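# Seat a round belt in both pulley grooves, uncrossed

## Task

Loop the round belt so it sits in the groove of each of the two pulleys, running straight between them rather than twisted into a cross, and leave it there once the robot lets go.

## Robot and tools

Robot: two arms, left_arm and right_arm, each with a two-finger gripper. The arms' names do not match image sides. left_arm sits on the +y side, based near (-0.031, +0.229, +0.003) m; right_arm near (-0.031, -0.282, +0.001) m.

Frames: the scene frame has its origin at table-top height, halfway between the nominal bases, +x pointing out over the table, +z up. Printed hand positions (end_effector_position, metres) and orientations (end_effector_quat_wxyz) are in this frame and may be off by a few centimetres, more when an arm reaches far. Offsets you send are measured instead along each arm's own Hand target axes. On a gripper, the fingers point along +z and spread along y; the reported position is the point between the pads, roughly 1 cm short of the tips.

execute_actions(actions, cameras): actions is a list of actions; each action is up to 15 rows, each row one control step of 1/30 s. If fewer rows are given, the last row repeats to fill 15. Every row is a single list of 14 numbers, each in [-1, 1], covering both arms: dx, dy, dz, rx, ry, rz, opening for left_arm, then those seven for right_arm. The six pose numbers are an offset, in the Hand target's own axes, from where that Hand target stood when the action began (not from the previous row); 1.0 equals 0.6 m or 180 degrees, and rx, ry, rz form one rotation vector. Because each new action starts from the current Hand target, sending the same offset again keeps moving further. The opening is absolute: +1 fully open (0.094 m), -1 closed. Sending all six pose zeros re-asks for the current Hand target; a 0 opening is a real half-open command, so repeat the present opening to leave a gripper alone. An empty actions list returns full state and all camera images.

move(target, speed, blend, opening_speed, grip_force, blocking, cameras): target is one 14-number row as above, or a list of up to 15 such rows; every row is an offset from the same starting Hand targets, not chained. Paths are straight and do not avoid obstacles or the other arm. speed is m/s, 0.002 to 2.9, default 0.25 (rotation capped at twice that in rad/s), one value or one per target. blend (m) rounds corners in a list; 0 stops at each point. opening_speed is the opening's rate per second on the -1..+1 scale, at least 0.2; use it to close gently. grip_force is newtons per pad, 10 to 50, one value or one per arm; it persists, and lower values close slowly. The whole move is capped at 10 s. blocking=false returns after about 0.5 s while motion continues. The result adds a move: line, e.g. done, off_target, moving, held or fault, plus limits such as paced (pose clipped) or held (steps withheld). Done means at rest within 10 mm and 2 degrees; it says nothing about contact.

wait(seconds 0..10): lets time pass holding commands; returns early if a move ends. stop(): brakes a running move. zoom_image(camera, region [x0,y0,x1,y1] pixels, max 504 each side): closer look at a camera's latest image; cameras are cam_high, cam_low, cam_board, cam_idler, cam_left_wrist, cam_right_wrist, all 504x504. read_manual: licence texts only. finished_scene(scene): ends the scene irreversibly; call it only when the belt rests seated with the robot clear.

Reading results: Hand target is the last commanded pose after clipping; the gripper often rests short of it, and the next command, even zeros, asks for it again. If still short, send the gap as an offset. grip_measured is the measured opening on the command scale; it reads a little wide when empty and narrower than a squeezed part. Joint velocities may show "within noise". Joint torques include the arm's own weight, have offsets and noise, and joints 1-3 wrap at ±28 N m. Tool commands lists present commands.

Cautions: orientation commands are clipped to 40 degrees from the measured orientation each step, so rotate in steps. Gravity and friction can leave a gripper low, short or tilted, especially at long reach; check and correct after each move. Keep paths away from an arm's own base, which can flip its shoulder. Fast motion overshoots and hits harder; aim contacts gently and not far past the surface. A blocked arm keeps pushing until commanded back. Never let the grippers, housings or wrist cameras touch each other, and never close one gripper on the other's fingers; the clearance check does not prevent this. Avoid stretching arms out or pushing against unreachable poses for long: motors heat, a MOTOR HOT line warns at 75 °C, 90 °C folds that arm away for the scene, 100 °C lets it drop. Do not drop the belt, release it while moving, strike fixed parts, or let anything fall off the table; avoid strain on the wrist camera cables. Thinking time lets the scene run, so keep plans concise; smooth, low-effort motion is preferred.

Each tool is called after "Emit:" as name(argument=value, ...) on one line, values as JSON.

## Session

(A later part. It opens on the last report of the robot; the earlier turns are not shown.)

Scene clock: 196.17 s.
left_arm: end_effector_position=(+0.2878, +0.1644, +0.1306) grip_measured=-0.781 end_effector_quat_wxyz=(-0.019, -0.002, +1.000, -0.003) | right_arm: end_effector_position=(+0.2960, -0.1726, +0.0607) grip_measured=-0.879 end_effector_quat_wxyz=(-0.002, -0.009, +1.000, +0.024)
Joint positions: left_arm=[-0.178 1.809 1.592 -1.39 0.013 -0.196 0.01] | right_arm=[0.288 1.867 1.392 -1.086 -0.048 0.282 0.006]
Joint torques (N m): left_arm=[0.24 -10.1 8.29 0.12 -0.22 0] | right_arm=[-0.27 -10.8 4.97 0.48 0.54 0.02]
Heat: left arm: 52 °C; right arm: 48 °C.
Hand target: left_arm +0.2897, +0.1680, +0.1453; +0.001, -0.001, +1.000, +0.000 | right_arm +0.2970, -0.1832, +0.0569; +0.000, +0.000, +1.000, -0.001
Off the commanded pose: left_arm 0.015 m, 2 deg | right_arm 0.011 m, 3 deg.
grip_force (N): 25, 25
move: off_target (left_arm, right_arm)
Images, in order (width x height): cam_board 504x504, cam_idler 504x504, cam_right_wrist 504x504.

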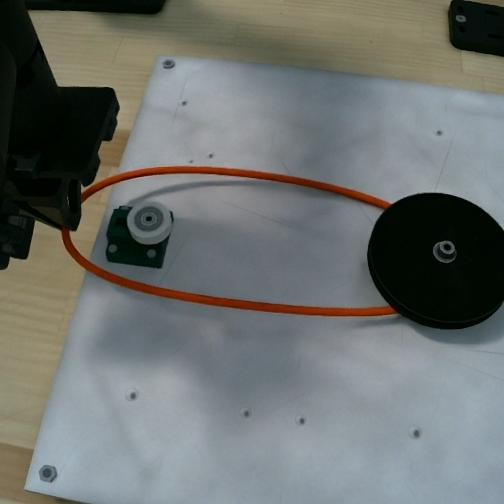

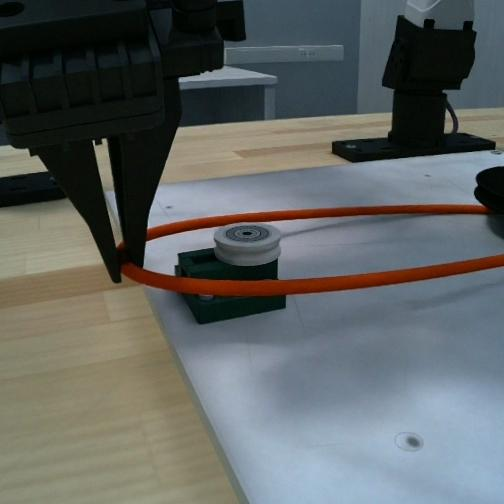

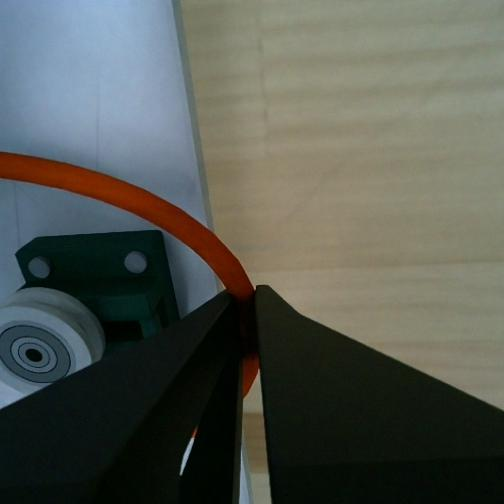

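Emit:
move(target=[[0,0,0,0,0,0,-0.78,0.002,0.037,0,0,0,0,-0.95],[0,0,0,0,0,0,-0.78,0.002,0.037,0,0,0,0,-0.8],[0,0,0,0,0,0,-0.78,-0.013,0.05,0,0,0,-0.167,-0.8],[0,0,0,0,0,0,-0.78,-0.035,0.075,0,0,0,-0.333,-0.8],[0,0,0,0,0,0,-0.78,-0.047,0.109,0,0,0,-0.5,-0.8]], speed=0.08, blend=[0,0,0.01,0.01,0], cameras=["cam_right_wrist","cam_idler","cam_board"])

Emit:
zoom_image(camera="cam_idler", region=[100, 150, 340, 330])

Scene clock: 230.17 s.
left_arm: end_effector_position=(+0.2878, +0.1644, +0.1306) grip_measured=-0.781 end_effector_quat_wxyz=(-0.019, -0.002, +1.000, -0.003) | right_arm: end_effector_position=(+0.3197, -0.1277, +0.0536) grip_measured=-0.801 end_effector_quat_wxyz=(+0.001, -0.618, +0.786, +0.004)
Joint positions: left_arm=[-0.178 1.809 1.592 -1.39 0.013 -0.196 0.01] | right_arm=[0.4 2.025 1.584 -1.129 -0.008 -0.922 0.009]
Joint torques (N m): left_arm=[0.28 -10.13 8.34 0.12 -0.23 -0.05] | right_arm=[0.51 -12.11 8.53 0.24 0.03 -0.17]
Motor temperatures (°C): left_arm=[25 56 41 24 24 23 25] | right_arm=[24 48 31 26 26 22 24]
Heat: left arm: 56 °C; right arm: 48 °C.
Hand target: left_arm +0.2897, +0.1680, +0.1453; +0.001, -0.001, +1.000, +0.000 | right_arm +0.3222, -0.1262, +0.0569; +0.000, -0.626, +0.780, -0.001 (not the last commanded pose)
Off the commanded pose: left_arm 0.015 m, 2 deg | right_arm 0.012 m, 14 deg.
grip_force (N): 25, 25
move: off_target (left_arm, right_arm; path cut at 10 s); path passed 4 of 5 targets
Images, in order (width x height): cam_board 504x504, cam_idler 504x504, cam_right_wrist 504x504.

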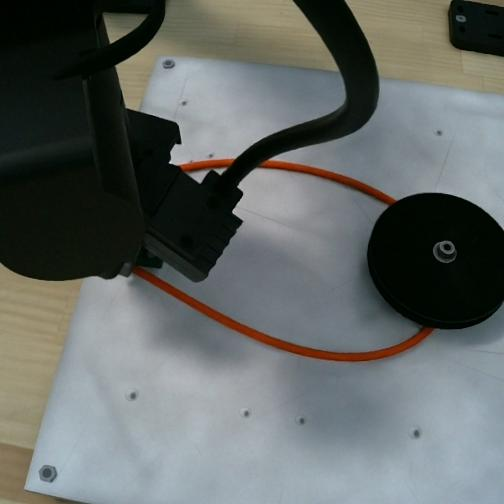

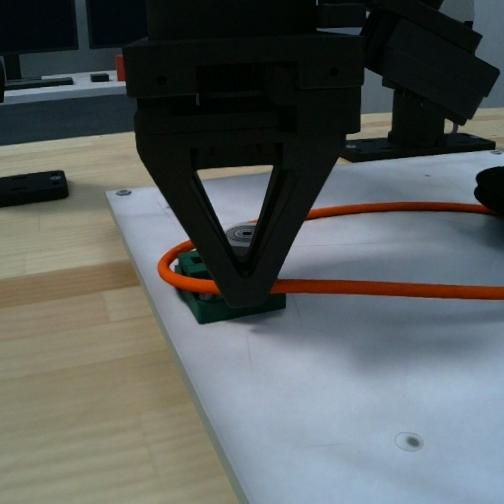

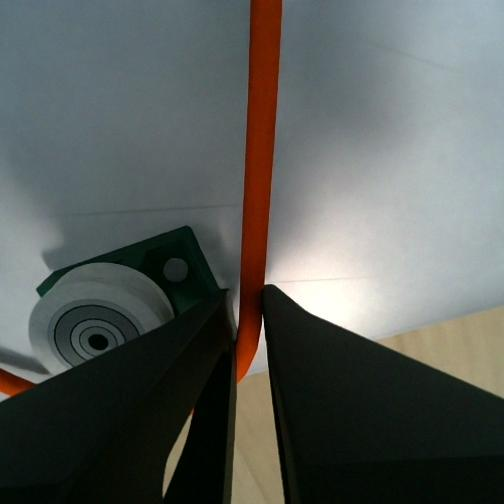

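Scaled by 2.100 from the camera's 504x504 image, which has a finer 720x720 frame.

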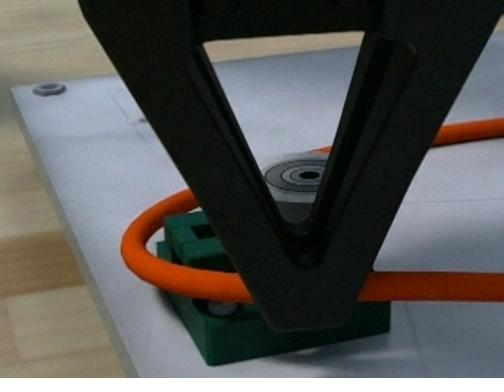

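Emit:
move(target=[[0,0,0,0,0,0,-0.78,-0.045,0.002,-0.004,0,0,-0.072,-0.8],[0,0,0,0,0,0,-0.78,-0.045,0.0,-0.004,0,0,-0.072,-0.7],[0,0,0,0,0,0,-0.78,-0.045,0.0,-0.13,0,0,-0.072,-0.7]], speed=0.06, cameras=["cam_right_wrist","cam_idler","cam_board"])

Emit:
zoom_image(camera="cam_idler", region=[100, 150, 340, 330])

Scene clock: 244.73 s.
left_arm: end_effector_position=(+0.2878, +0.1644, +0.1306) grip_measured=-0.781 end_effector_quat_wxyz=(-0.019, -0.002, +1.000, -0.003) | right_arm: end_effector_position=(+0.3274, -0.1050, +0.1317) grip_measured=-0.701 end_effector_quat_wxyz=(+0.004, +0.704, -0.710, +0.003)
Joint positions: left_arm=[-0.178 1.809 1.592 -1.39 0.013 -0.196 0.01] | right_arm=[0.452 2.093 1.996 -1.48 0.009 -1.1 0.014]
Joint torques (N m): left_arm=[0.25 -10.11 8.29 0.12 -0.22 -0.03] | right_arm=[0.69 -12.72 8.44 0.31 -0.13 -0.12]
Motor temperatures (°C): left_arm=[25 57 41 24 24 23 25] | right_arm=[24 49 32 26 26 22 23]
Heat: left arm: 57 °C; right arm: 49 °C.
Hand target: left_arm +0.2897, +0.1680, +0.1453; +0.001, -0.001, +1.000, +0.000 | right_arm +0.3280, -0.0998, +0.1348; +0.001, +0.710, -0.704, +0.001
Off the commanded pose: left_arm 0.015 m, 2 deg | right_arm 0.006 m, 1 deg.
grip_force (N): 25, 25
move: off_target (left_arm)
Images, in order (width x height): cam_board 504x504, cam_idler 504x504, cam_right_wrist 504x504.

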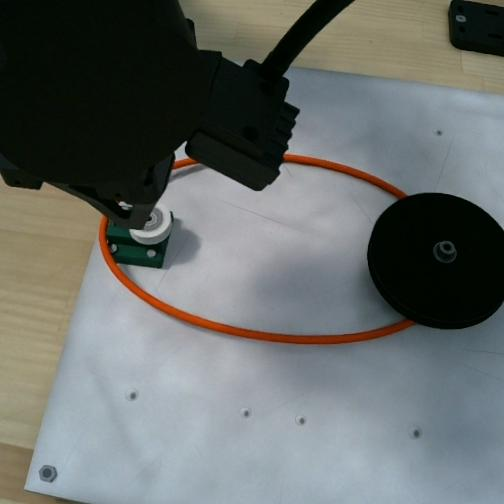

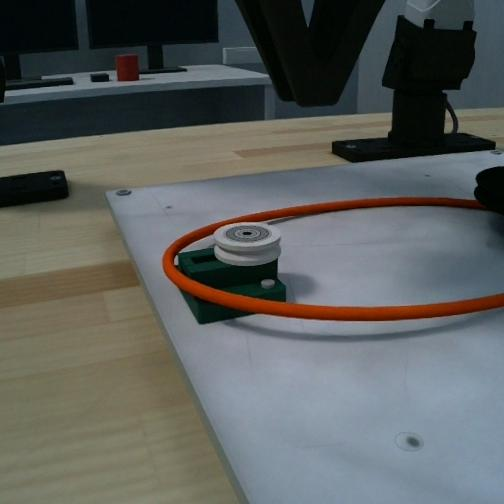

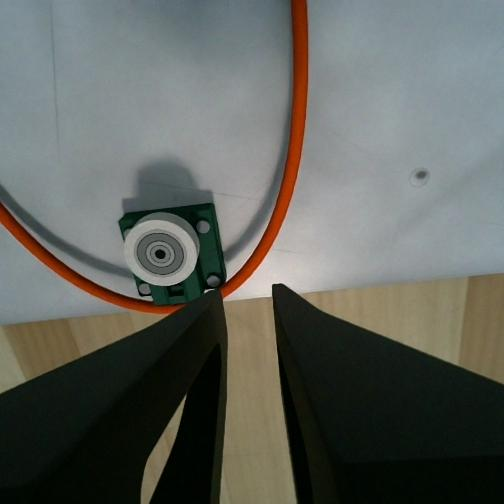

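Scaled by 2.100 from the camera's 504x504 image, which has a finer 720x720 frame.

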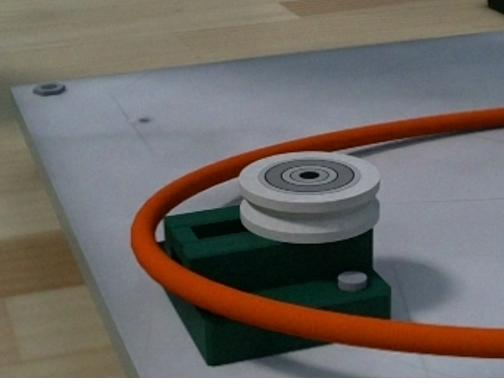

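Emit:
zoom_image(camera="cam_board", region=[344, 160, 504, 350])

Emit:
zoom_image(camera="cam_board", region=[90, 160, 250, 320])

Emit:
execute_actions(actions=[], cameras=["cam_low","cam_left_wrist"])

Emit:
zoom_image(camera="cam_low", region=[325, 240, 455, 340])

Scaled by 2.653 from the camera's 504x504 image, which has a finer 720x720 frame.

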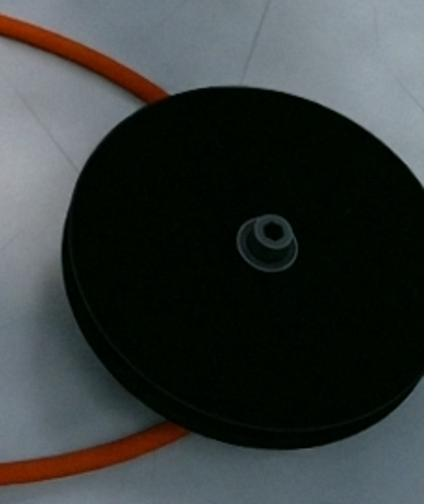

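Scaled by 3.150 from the camera's 504x504 image, which has a finer 720x720 frame.

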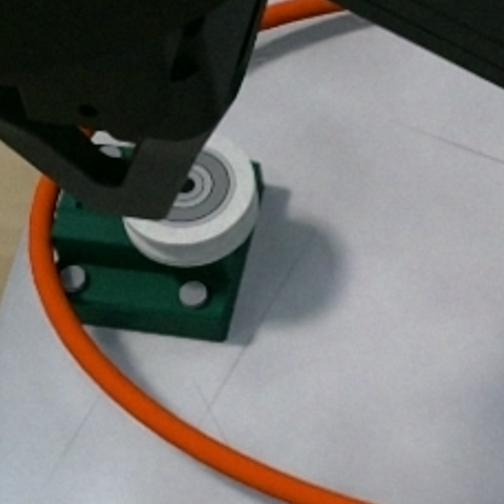

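Scene clock: 260.60 s.
left_arm: end_effector_position=(+0.2878, +0.1644, +0.1306) grip_measured=-0.781 end_effector_quat_wxyz=(-0.019, -0.002, +1.000, -0.003) | right_arm: end_effector_position=(+0.3272, -0.1050, +0.1317) grip_measured=-0.701 end_effector_quat_wxyz=(+0.005, +0.704, -0.710, +0.003)
Joint positions: left_arm=[-0.178 1.809 1.592 -1.39 0.013 -0.196 0.01] | right_arm=[0.452 2.093 1.996 -1.481 0.009 -1.1 0.014]
Joint velocities: within noise
Joint torques (N m): left_arm=[0.31 -10.06 8.28 0.12 -0.23 -0.04] | right_arm=[0.87 -12.56 8.39 0.31 -0.11 -0.11]
Motor temperatures (°C): left_arm=[25 58 42 24 24 23 25] | right_arm=[24 52 34 25 26 22 23]
Heat: left arm: 58 °C; right arm: 52 °C.
Hand target: left_arm +0.2897, +0.1680, +0.1453; +0.001, -0.001, +1.000, +0.000 | right_arm +0.3280, -0.0998, +0.1348; +0.000, +0.710, -0.704, +0.001
Tool commands: left_gripper/opening=-0.78 right_gripper/opening=-0.7
Off the commanded pose: left_arm 0.015 m, 2 deg | right_arm 0.006 m, 1 deg.
grip_force (N): 25, 25
Images, in order (width x height): cam_low 504x504, cam_left_wrist 504x504.

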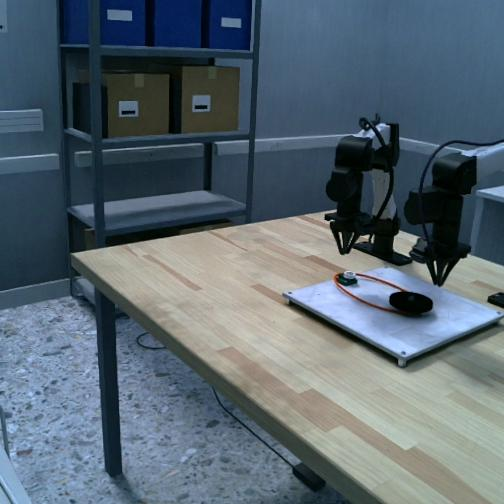

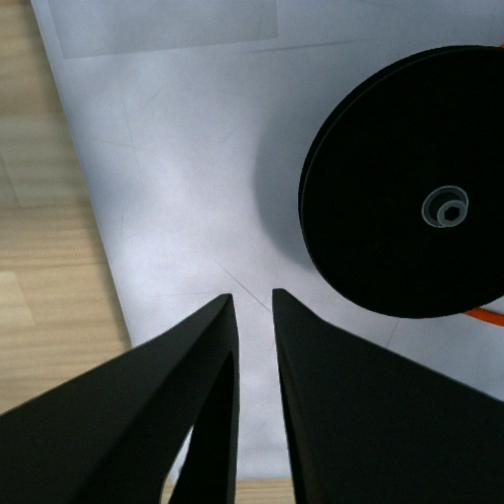

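Scaled by 3.877 from the camera's 504x504 image, which has a finer 720x720 frame.

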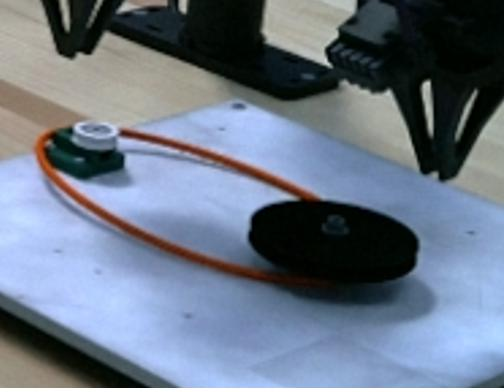

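Emit:
move(target=[0,0,0,0,0,0,-0.78,0.060,0.007,0.10,0,0,0.25,-0.6], speed=0.12, cameras=["cam_right_wrist","cam_idler"])

Scene clock: 299.00 s.
left_arm: end_effector_position=(+0.2878, +0.1644, +0.1306) grip_measured=-0.781 end_effector_quat_wxyz=(-0.019, -0.002, +1.000, -0.003) | right_arm: end_effector_position=(+0.3208, -0.1363, +0.0623) grip_measured=-0.602 end_effector_quat_wxyz=(-0.024, -0.393, +0.919, -0.004)
Joint positions: left_arm=[-0.178 1.809 1.592 -1.39 0.013 -0.196 0.01] | right_arm=[0.386 2.057 1.665 -1.227 0.009 -0.411 0.019]
Joint torques (N m): left_arm=[0.21 -10.09 8.35 0.13 -0.24 -0.03] | right_arm=[-0.16 -17.48 5 0.46 -0.07 0.02]
Motor temperatures (°C): left_arm=[25 60 43 24 24 23 25] | right_arm=[24 56 35 25 26 22 23]
Heat: left arm: 60 °C; right arm: 56 °C.
Hand target: left_arm +0.2897, +0.1680, +0.1453; +0.001, -0.001, +1.000, +0.000 | right_arm +0.3241, -0.1358, +0.0749; +0.000, -0.387, +0.922, -0.001
Off the commanded pose: left_arm 0.015 m, 2 deg | right_arm 0.013 m, 3 deg.
grip_force (N): 25, 25
move: off_target (left_arm, right_arm)
Images, in order (width x height): cam_idler 504x504, cam_right_wrist 504x504.

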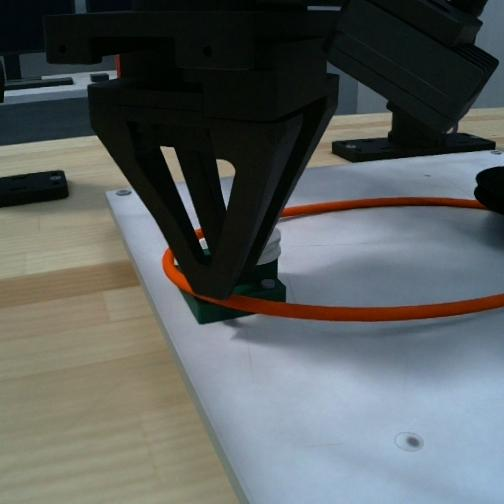

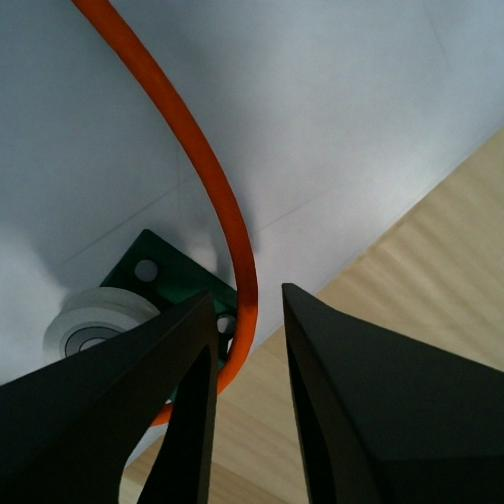

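Emit:
move(target=[[0,0,0,0,0,0,-0.78,-0.003,0.0,0.018,0,0,0,-0.6],[0,0,0,0,0,0,-0.78,-0.003,0.0,0.018,0,0,0,-0.95]], speed=0.05, cameras=["cam_right_wrist","cam_idler"])

Emit:
zoom_image(camera="cam_idler", region=[100, 180, 340, 330])

Scene clock: 308.67 s.
left_arm: end_effector_position=(+0.2878, +0.1644, +0.1306) grip_measured=-0.781 end_effector_quat_wxyz=(-0.019, -0.002, +1.000, -0.003) | right_arm: end_effector_position=(+0.3230, -0.1349, +0.0561) grip_measured=-0.905 end_effector_quat_wxyz=(-0.017, -0.391, +0.920, -0.003)
Joint positions: left_arm=[-0.178 1.809 1.592 -1.39 0.013 -0.196 0.01] | right_arm=[0.386 2.057 1.64 -1.188 0.006 -0.407 0.004]
Joint torques (N m): left_arm=[0.27 -10.11 8.29 0.13 -0.22 -0.02] | right_arm=[-0.27 -15.84 5.35 0.47 -0.08 0.03]
Motor temperatures (°C): left_arm=[25 60 43 24 24 23 25] | right_arm=[24 57 34 25 26 22 23]
Heat: left arm: 60 °C; right arm: 57 °C.
Hand target: left_arm +0.2897, +0.1680, +0.1453; +0.001, -0.001, +1.000, +0.000 | right_arm +0.3253, -0.1346, +0.0640; +0.000, -0.387, +0.922, -0.001
Off the commanded pose: left_arm 0.015 m, 2 deg | right_arm 0.008 m, 2 deg.
grip_force (N): 25, 25
move: off_target (left_arm)
Images, in order (width x height): cam_idler 504x504, cam_right_wrist 504x504.

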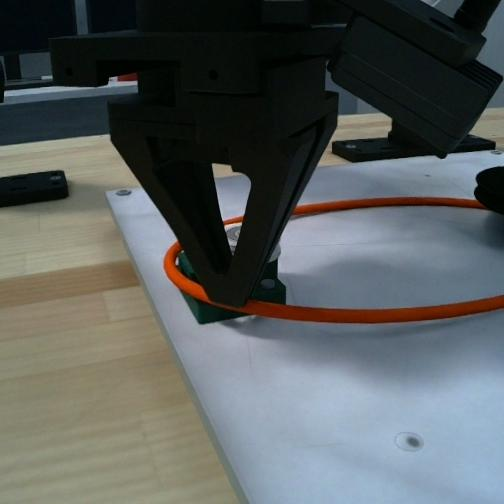

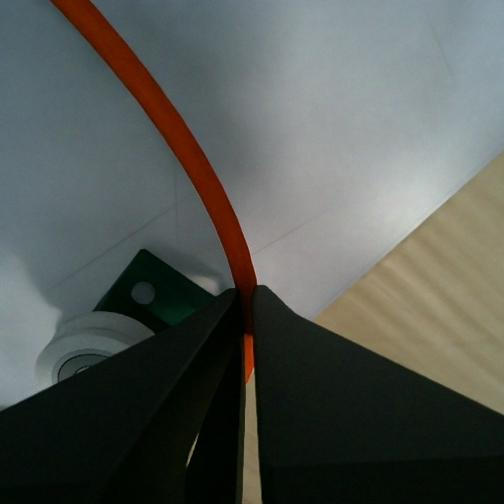

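Scaled by 2.100 from the camera's 504x504 image, which has a finer 720x720 frame.

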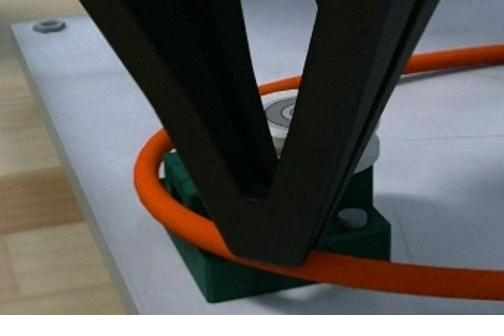

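Emit:
move(target=[0,0,0,0,0,0,-0.78,0,0,-0.12,0,0,0,-0.97], speed=0.06, cameras=["cam_right_wrist","cam_idler","cam_low"])

Emit:
zoom_image(camera="cam_low", region=[325, 240, 455, 340])

Scene clock: 316.37 s.
left_arm: end_effector_position=(+0.2878, +0.1644, +0.1306) grip_measured=-0.781 end_effector_quat_wxyz=(-0.019, -0.002, +1.000, -0.003) | right_arm: end_effector_position=(+0.3215, -0.1342, +0.1187) grip_measured=-0.968 end_effector_quat_wxyz=(-0.023, -0.391, +0.920, +0.000)
Joint positions: left_arm=[-0.178 1.809 1.592 -1.39 0.013 -0.196 0.01] | right_arm=[0.386 2.052 1.881 -1.446 -0.001 -0.407 0.001]
Joint torques (N m): left_arm=[0.31 -10.06 8.35 0.12 -0.23 -0.03] | right_arm=[-0.09 -16.2 8.61 0.27 -0.02 0.04]
Motor temperatures (°C): left_arm=[25 60 43 24 24 23 25] | right_arm=[24 57 33 25 26 22 23]
Heat: left arm: 60 °C; right arm: 57 °C.
Hand target: left_arm +0.2897, +0.1680, +0.1453; +0.001, -0.001, +1.000, +0.000 | right_arm +0.3254, -0.1345, +0.1361; +0.000, -0.387, +0.922, -0.001
Off the commanded pose: left_arm 0.015 m, 2 deg | right_arm 0.018 m, 3 deg.
grip_force (N): 25, 25
move: off_target (left_arm, right_arm)
Images, in order (width x height): cam_low 504x504, cam_idler 504x504, cam_right_wrist 504x504.

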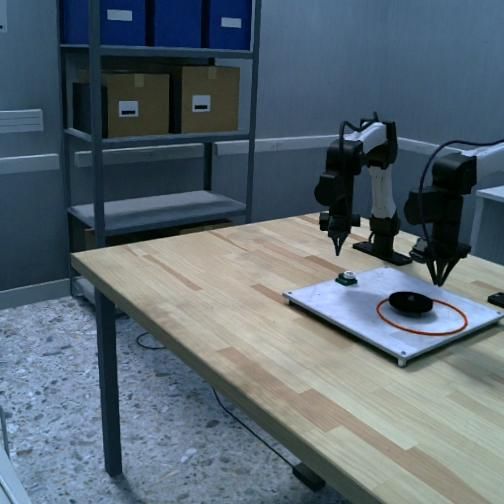

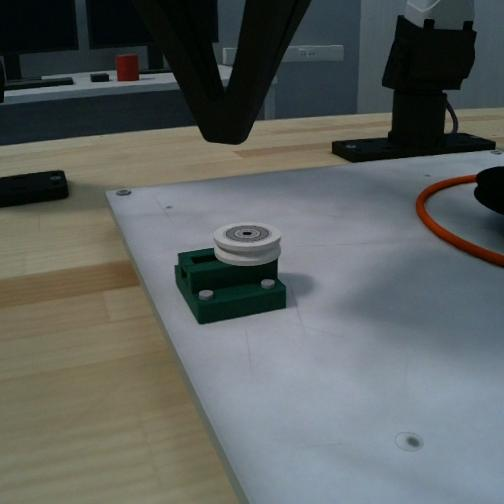

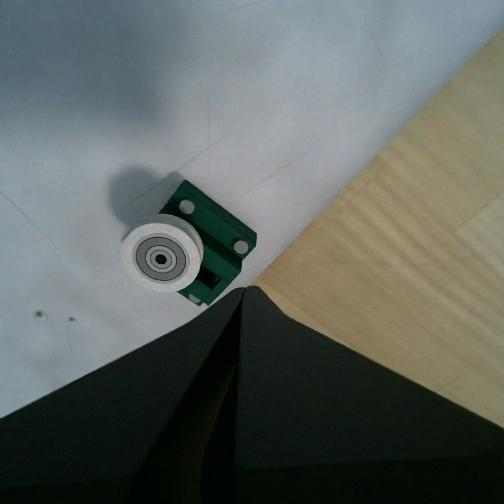

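Scaled by 3.877 from the camera's 504x504 image, which has a finer 720x720 frame.

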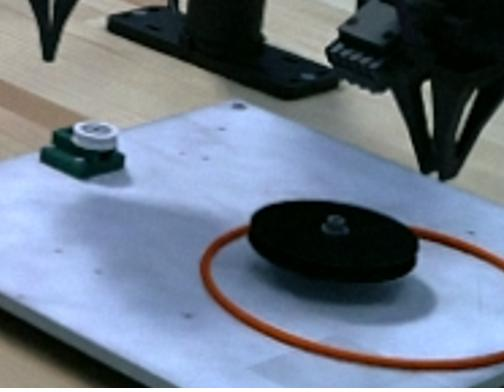

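Emit:
execute_actions(actions=[], cameras=["cam_high","cam_board","cam_left_wrist"])

Scene clock: 320.97 s.
left_arm: end_effector_position=(+0.2878, +0.1644, +0.1306) grip_measured=-0.781 end_effector_quat_wxyz=(-0.019, -0.002, +1.000, -0.003) | right_arm: end_effector_position=(+0.3214, -0.1342, +0.1187) grip_measured=-0.968 end_effector_quat_wxyz=(-0.023, -0.391, +0.920, +0.000)
Joint positions: left_arm=[-0.178 1.809 1.592 -1.39 0.013 -0.196 0.01] | right_arm=[0.386 2.052 1.881 -1.447 -0.001 -0.407 0.001]
Joint velocities: within noise
Joint torques (N m): left_arm=[0.21 -10.04 8.29 0.13 -0.22 -0.04] | right_arm=[-0.18 -16.2 8.59 0.2 0.03 -0.01]
Motor temperatures (°C): left_arm=[25 61 43 23 24 23 25] | right_arm=[24 57 33 25 26 22 23]
Heat: left arm: 61 °C; right arm: 57 °C.
Hand target: left_arm +0.2897, +0.1680, +0.1453; +0.001, -0.001, +1.000, +0.000 | right_arm +0.3254, -0.1345, +0.1361; +0.000, -0.387, +0.922, -0.001
Tool commands: left_gripper/opening=-0.78 right_gripper/opening=-0.97
Off the commanded pose: left_arm 0.015 m, 2 deg | right_arm 0.018 m, 3 deg.
grip_force (N): 25, 25
Images, in order (width x height): cam_high 504x504, cam_board 504x504, cam_left_wrist 504x504.

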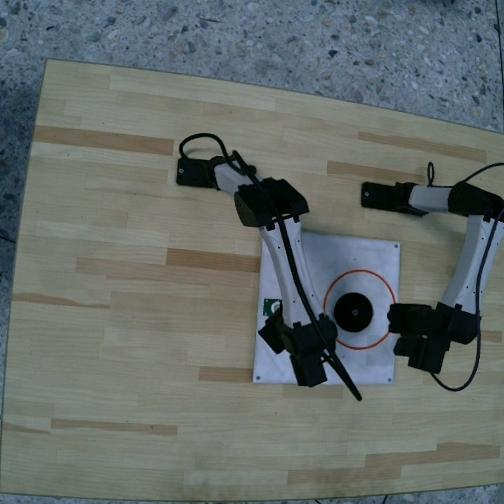

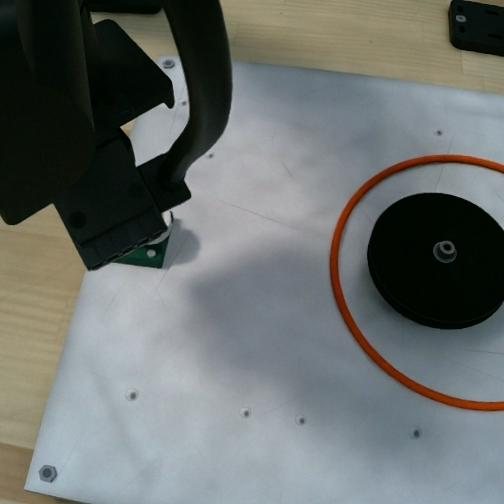

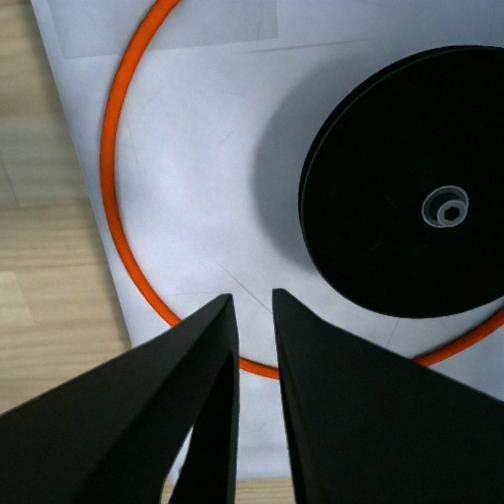

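Emit:
move(target=[-0.004,0.105,0.117,0,0,0,-0.6,-0.13,0.224,0.04,0,0,0.25,-0.6], speed=0.15, cameras=["cam_left_wrist","cam_right_wrist","cam_high"])

Scene clock: 340.73 s.
left_arm: end_effector_position=(+0.2886, +0.2278, +0.0724) grip_measured=-0.602 end_effector_quat_wxyz=(-0.014, -0.004, +1.000, -0.006) | right_arm: end_effector_position=(+0.2821, +0.0124, +0.1088) grip_measured=-0.602 end_effector_quat_wxyz=(-0.003, -0.008, +1.000, -0.003)
Joint positions: left_arm=[0.017 1.8 1.349 -1.147 0.012 -0.005 0.019] | right_arm=[0.743 2.232 2.126 -1.473 -0.001 0.739 0.019]
Joint torques (N m): left_arm=[0.1 -8.79 5.59 0.46 -0.21 0] | right_arm=[0.46 -14.04 8.47 0.27 0.02 0.08]
Motor temperatures (°C): left_arm=[25 60 43 23 24 23 25] | right_arm=[24 59 34 25 25 22 23]
Heat: left arm: 60 °C; right arm: 59 °C.
Hand target: left_arm +0.2920, +0.2311, +0.0750; +0.000, -0.001, +1.000, +0.000 | right_arm +0.2842, +0.0152, +0.1118; +0.000, -0.004, +1.000, -0.001
Off the commanded pose: left_arm 0.005 m, 2 deg | right_arm 0.005 m, 1 deg.
grip_force (N): 25, 25
move: done
Images, in order (width x height): cam_high 504x504, cam_left_wrist 504x504, cam_right_wrist 504x504.

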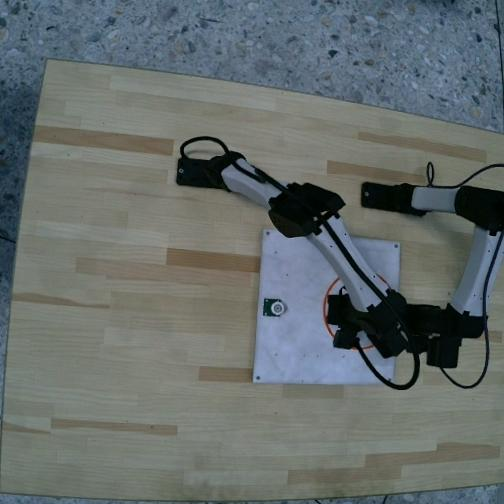

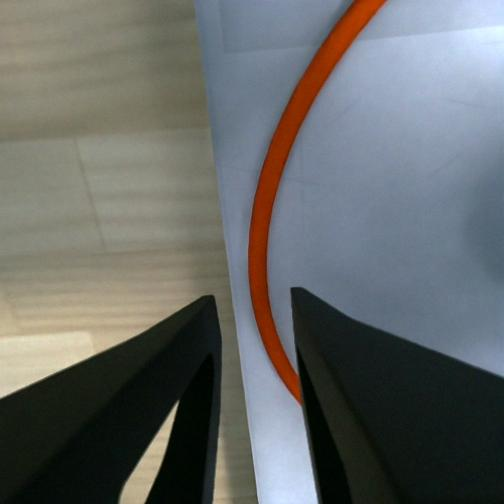

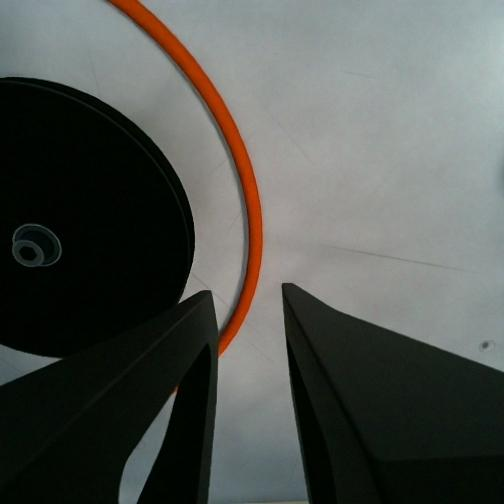

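Emit:
move(target=[0,0,0.048,0,0,0,-0.6,0,0.0,0.1,0,0,0,-0.6], speed=0.07, cameras=["cam_left_wrist","cam_right_wrist","cam_idler","cam_low"])

Emit:
zoom_image(camera="cam_low", region=[360, 240, 490, 340])

Scene clock: 349.70 s.
left_arm: end_effector_position=(+0.2898, +0.2278, +0.0517) grip_measured=-0.602 end_effector_quat_wxyz=(+0.000, -0.004, +1.000, -0.006) | right_arm: end_effector_position=(+0.2835, +0.0136, +0.0545) grip_measured=-0.602 end_effector_quat_wxyz=(-0.003, -0.007, +1.000, -0.002)
Joint positions: left_arm=[0.017 1.8 1.264 -1.036 0.012 -0.005 0.019] | right_arm=[0.743 2.232 1.91 -1.256 -0.001 0.74 0.019]
Joint torques (N m): left_arm=[0.13 -6.52 5.56 0.51 -0.19 0.03] | right_arm=[0.39 -14.71 5.29 0.55 0.05 0.04]
Motor temperatures (°C): left_arm=[25 57 42 24 24 23 25] | right_arm=[24 61 35 25 25 22 23]
Heat: left arm: 57 °C; right arm: 61 °C.
Hand target: left_arm +0.2921, +0.2310, +0.0463; +0.000, -0.001, +1.000, +0.000 | right_arm +0.2843, +0.0152, +0.0519; +0.000, -0.004, +1.000, -0.001
Off the commanded pose: left_arm 0.007 m, 1 deg | right_arm 0.003 m, 1 deg.
grip_force (N): 25, 25
move: done
Images, in order (width x height): cam_low 504x504, cam_idler 504x504, cam_left_wrist 504x504, cam_right_wrist 504x504.

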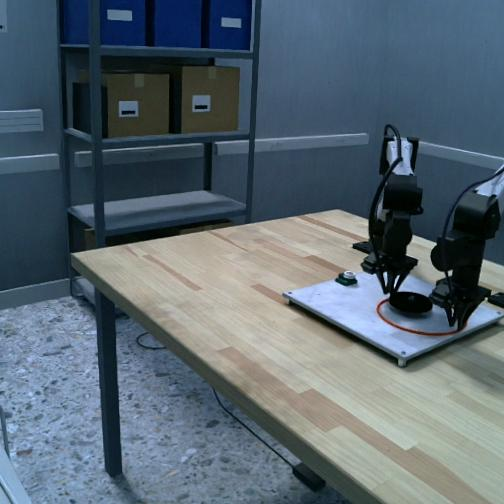

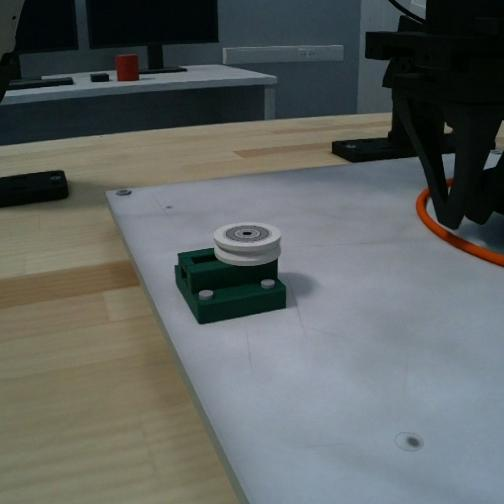

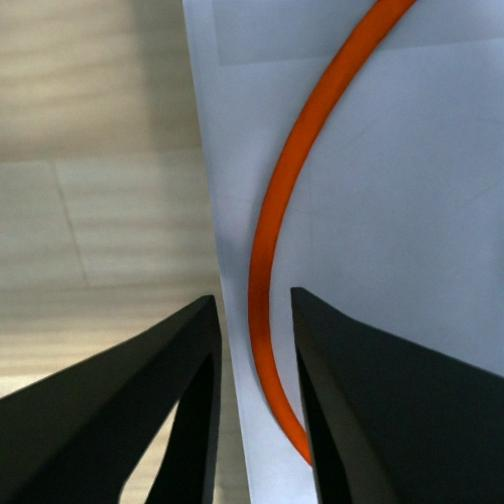

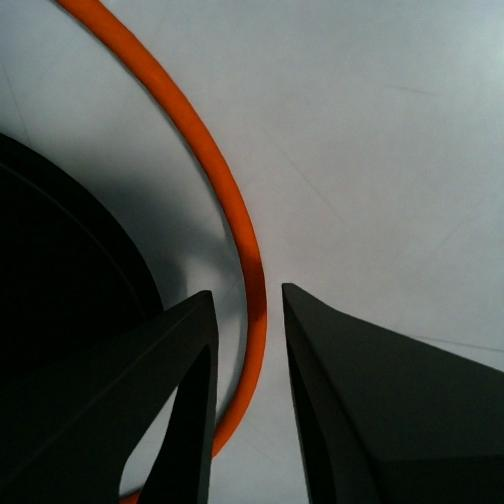

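Scaled by 3.877 from the camera's 504x504 image, which has a finer 720x720 frame.

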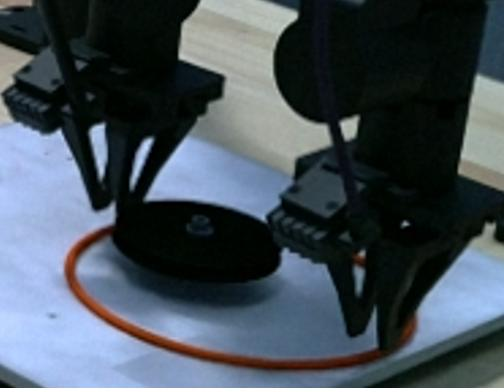

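Emit:
move(target=[0,0,0.02,0,0,0,-0.6,0,0.0,0.026,0,0,0,-0.6], speed=0.04)

Scene clock: 354.97 s.
left_arm: end_effector_position=(+0.2895, +0.2278, +0.0398) grip_measured=-0.602 end_effector_quat_wxyz=(-0.001, -0.004, +1.000, -0.006) | right_arm: end_effector_position=(+0.2839, +0.0140, +0.0422) grip_measured=-0.602 end_effector_quat_wxyz=(+0.000, -0.007, +1.000, +0.000)
Joint positions: left_arm=[0.017 1.815 1.233 -0.993 0.012 -0.005 0.019] | right_arm=[0.743 2.232 1.861 -1.199 -0.001 0.74 0.019]
Joint torques (N m): left_arm=[0.2 -6.58 5.5 0.54 -0.2 0.02] | right_arm=[0.36 -14.15 5.11 0.51 0.07 0.07]
Motor temperatures (°C): left_arm=[25 55 41 24 24 23 25] | right_arm=[24 62 34 25 25 22 23]
Heat: left arm: 55 °C; right arm: 62 °C.
Hand target: left_arm +0.2921, +0.2310, +0.0342; +0.000, -0.001, +1.000, +0.000 | right_arm +0.2842, +0.0151, +0.0362; +0.000, -0.004, +1.000, -0.001
Off the commanded pose: left_arm 0.007 m, 1 deg | right_arm 0.006 m, 0 deg.
grip_force (N): 25, 25
move: done

Lower a few mm more and close.

Emit:
move(target=[[0,0,0.005,0,0,0,-0.6,0,0.0,0.008,0,0,0,-0.6],[0,0,0.005,0,0,0,-0.98,0,0.0,0.008,0,0,0,-0.98]], speed=0.03, cameras=["cam_left_wrist","cam_right_wrist","cam_idler"])

Emit:
wait(seconds=1.5)

Scene clock: 363.30 s.
left_arm: end_effector_position=(+0.2914, +0.2284, +0.0396) grip_measured=-0.886 end_effector_quat_wxyz=(+0.003, -0.003, +1.000, -0.004) | right_arm: end_effector_position=(+0.2845, +0.0143, +0.0411) grip_measured=-0.881 end_effector_quat_wxyz=(+0.002, -0.007, +1.000, +0.001)
Joint positions: left_arm=[0.017 1.815 1.233 -0.984 0.008 -0.004 0.005] | right_arm=[0.743 2.232 1.856 -1.191 0.001 0.74 0.006]
Joint torques (N m): left_arm=[0.16 -6.24 4.81 0.59 -0.16 -0.02] | right_arm=[0.34 -13.71 4.15 0.67 0.01 0.06]
Motor temperatures (°C): left_arm=[25 53 40 24 24 23 25] | right_arm=[24 62 34 25 25 22 23]
Heat: left arm: 53 °C; right arm: 62 °C.
Hand target: left_arm +0.2921, +0.2309, +0.0313; +0.000, +0.000, +1.000, +0.000 | right_arm +0.2842, +0.0151, +0.0315; +0.000, -0.004, +1.000, -0.001
Off the commanded pose: left_arm 0.009 m, 1 deg | right_arm 0.010 m, 0 deg.
grip_force (N): 25, 25
move: done
Images, in order (width x height): cam_idler 504x504, cam_left_wrist 504x504, cam_right_wrist 504x504.

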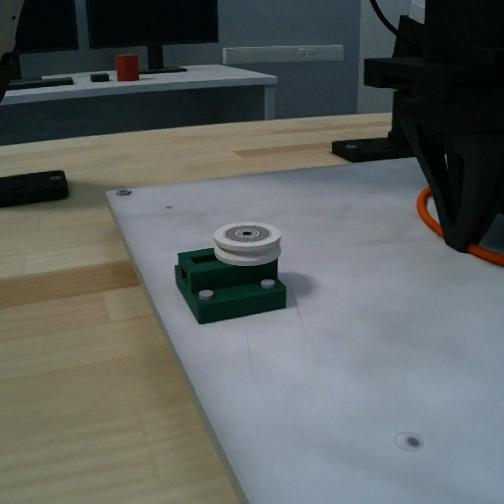

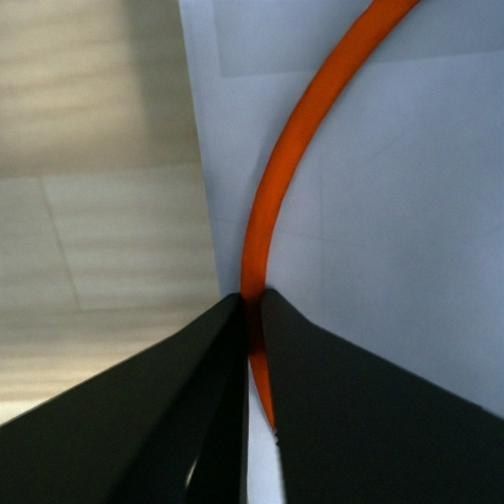

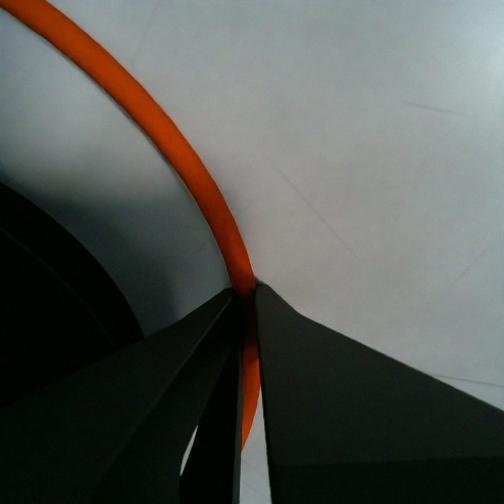

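Scene clock: 364.80 s.
left_arm: end_effector_position=(+0.2914, +0.2284, +0.0396) grip_measured=-0.887 end_effector_quat_wxyz=(+0.003, -0.003, +1.000, -0.004) | right_arm: end_effector_position=(+0.2845, +0.0143, +0.0411) grip_measured=-0.883 end_effector_quat_wxyz=(+0.002, -0.007, +1.000, +0.001)
Joint positions: left_arm=[0.017 1.815 1.233 -0.984 0.008 -0.004 0.005] | right_arm=[0.743 2.232 1.856 -1.191 0.001 0.74 0.006]
Joint torques (N m): left_arm=[0.16 -6.27 4.82 0.6 -0.16 -0.01] | right_arm=[0.28 -13.75 4.27 0.64 0.02 0.02]
Motor temperatures (°C): left_arm=[25 53 40 24 24 23 25] | right_arm=[24 62 34 25 25 22 23]
Heat: left arm: 53 °C; right arm: 62 °C.
Hand target: left_arm +0.2921, +0.2309, +0.0313; +0.000, +0.000, +1.000, +0.000 | right_arm +0.2842, +0.0151, +0.0315; +0.000, -0.004, +1.000, -0.001
Tool commands: left_gripper/opening=-0.98 right_gripper/opening=-0.98
Off the commanded pose: left_arm 0.009 m, 1 deg | right_arm 0.010 m, 0 deg.
grip_force (N): 25, 25
wait: 1.50 s; at rest by 0.17 s

Emit:
move(target=[[0,0,-0.066,0,0,0,-0.98,0,0,-0.066,0,0,0,-0.98],[0,-0.097,-0.066,0,0,0,-0.98,0,-0.14,-0.066,0,0,0,-0.98]], speed=0.06, cameras=["cam_left_wrist","cam_right_wrist","cam_idler","cam_low"])

Emit:
zoom_image(camera="cam_low", region=[340, 240, 470, 340])

Scene clock: 377.37 s.
left_arm: end_effector_position=(+0.2882, +0.1727, +0.0627) grip_measured=-0.888 end_effector_quat_wxyz=(-0.009, +0.004, +1.000, -0.003) | right_arm: end_effector_position=(+0.2826, -0.0677, +0.0600) grip_measured=-0.883 end_effector_quat_wxyz=(-0.015, -0.004, +1.000, -0.011)
Joint positions: left_arm=[-0.156 1.815 1.328 -1.1 0.008 -0.162 0.005] | right_arm=[0.589 2.045 1.638 -1.201 0.001 0.593 0.006]
Joint torques (N m): left_arm=[-0.36 -8.38 8.31 0.16 -0.17 -0.24] | right_arm=[-0.32 -16.94 5.03 0.46 0.01 -0.1]
Motor temperatures (°C): left_arm=[25 52 40 24 24 23 25] | right_arm=[24 63 33 25 25 22 23]
Heat: left arm: 52 °C; right arm: 63 °C.
Hand target: left_arm +0.2921, +0.1728, +0.0709; +0.000, -0.001, +1.000, +0.000 | right_arm +0.2850, -0.0688, +0.0712; +0.000, -0.004, +1.000, -0.001
Off the commanded pose: left_arm 0.009 m, 1 deg | right_arm 0.012 m, 2 deg.
grip_force (N): 25, 25
move: off_target (right_arm)
Images, in order (width x height): cam_low 504x504, cam_idler 504x504, cam_left_wrist 504x504, cam_right_wrist 504x504.

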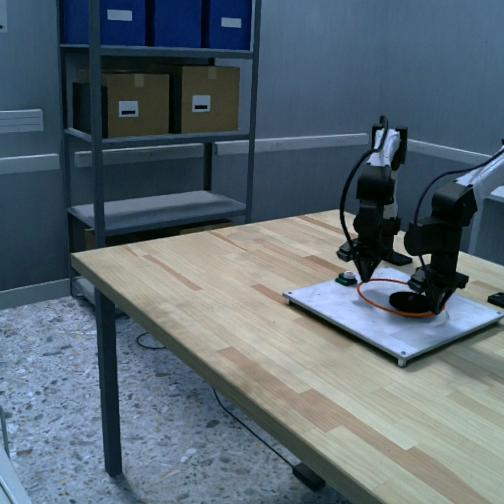

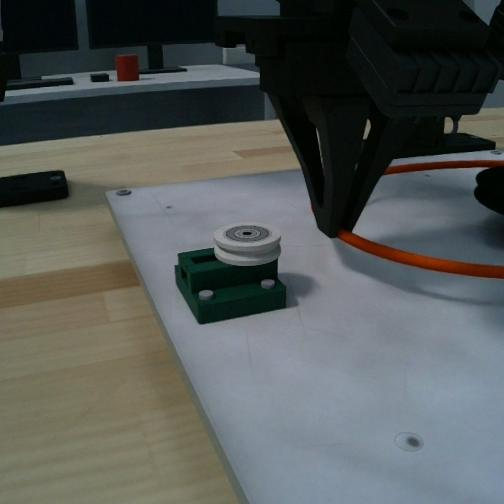

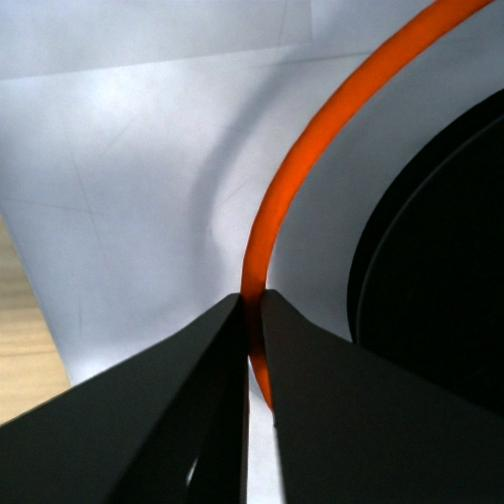

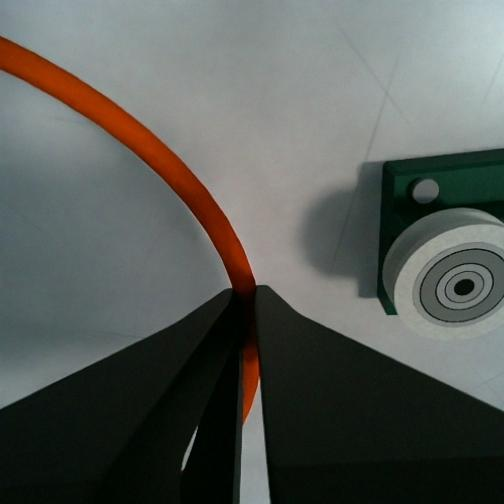

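Scaled by 3.877 from the camera's 504x504 image, which has a finer 720x720 frame.

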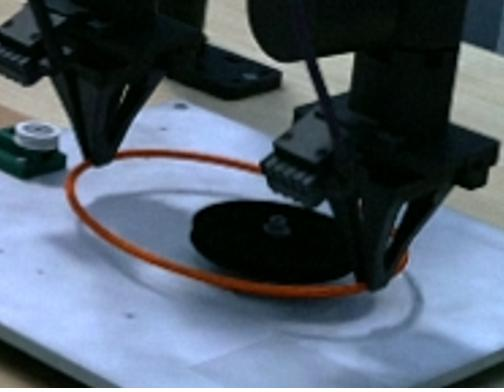

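Emit:
move(target=[[0,0.0,0,0,0,0,-0.98,0,0,-0.035,0,0,0,-0.98],[0,0,0,0,0,0,-0.98,0,-0.115,-0.035,0,0,0,-0.98]], speed=0.07, cameras=["cam_left_wrist","cam_low","cam_board"])

Emit:
zoom_image(camera="cam_low", region=[340, 240, 470, 340])

Emit:
zoom_image(camera="cam_board", region=[344, 160, 504, 350])

Scene clock: 388.67 s.
left_arm: end_effector_position=(+0.2918, +0.1609, +0.0647) grip_measured=-0.888 end_effector_quat_wxyz=(-0.002, +0.009, +1.000, -0.026) | right_arm: end_effector_position=(+0.2884, -0.1199, +0.0834) grip_measured=-0.883 end_effector_quat_wxyz=(-0.006, -0.013, +1.000, +0.020)
Joint positions: left_arm=[-0.166 1.815 1.335 -1.086 0.052 -0.162 0.005] | right_arm=[0.439 1.905 1.534 -1.193 -0.042 0.424 0.006]
Joint torques (N m): left_arm=[0.59 -8.47 7.72 0.09 -0.55 -0.22] | right_arm=[-1.42 -15.24 5.03 0.13 0.41 -0.05]
Motor temperatures (°C): left_arm=[25 53 41 24 24 23 26] | right_arm=[24 62 33 25 25 22 24]
Heat: left arm: 53 °C; right arm: 62 °C.
Hand target: left_arm +0.2922, +0.1728, +0.0709; +0.000, -0.001, +1.000, +0.000 | right_arm +0.2856, -0.1378, +0.0923; +0.000, -0.004, +1.000, -0.001
Off the commanded pose: left_arm 0.013 m, 3 deg | right_arm 0.020 m, 3 deg.
grip_force (N): 25, 25
move: off_target (left_arm, right_arm)
Images, in order (width x height): cam_low 504x504, cam_board 504x504, cam_left_wrist 504x504.

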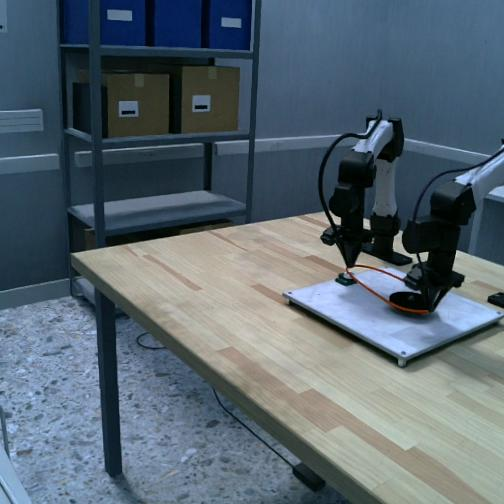

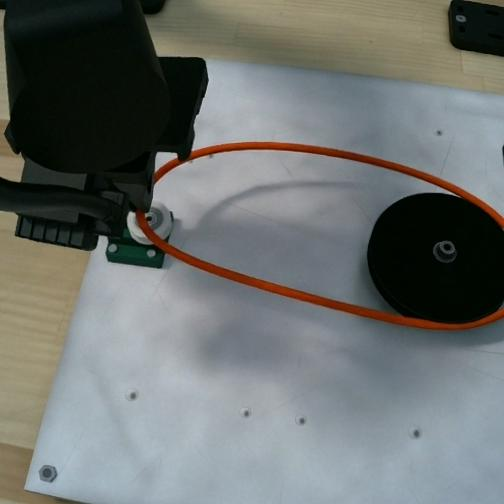

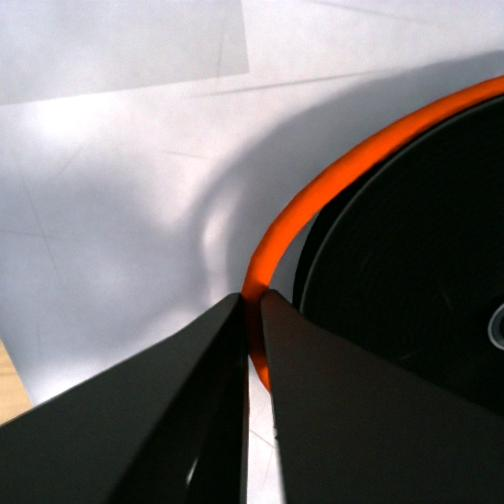

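Scaled by 3.877 from the camera's 504x504 image, which has a finer 720x720 frame.

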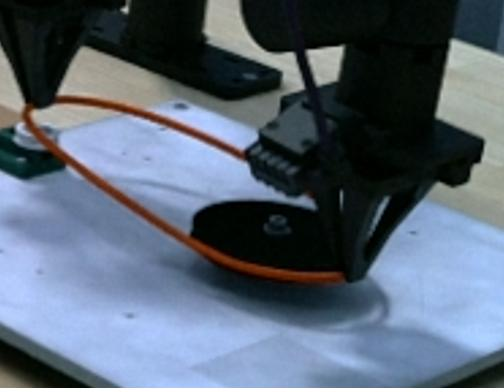

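Scaled by 2.653 from the camera's 504x504 image, which has a finer 720x720 frame.

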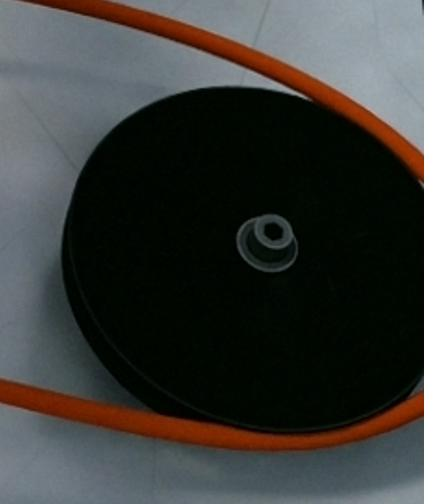

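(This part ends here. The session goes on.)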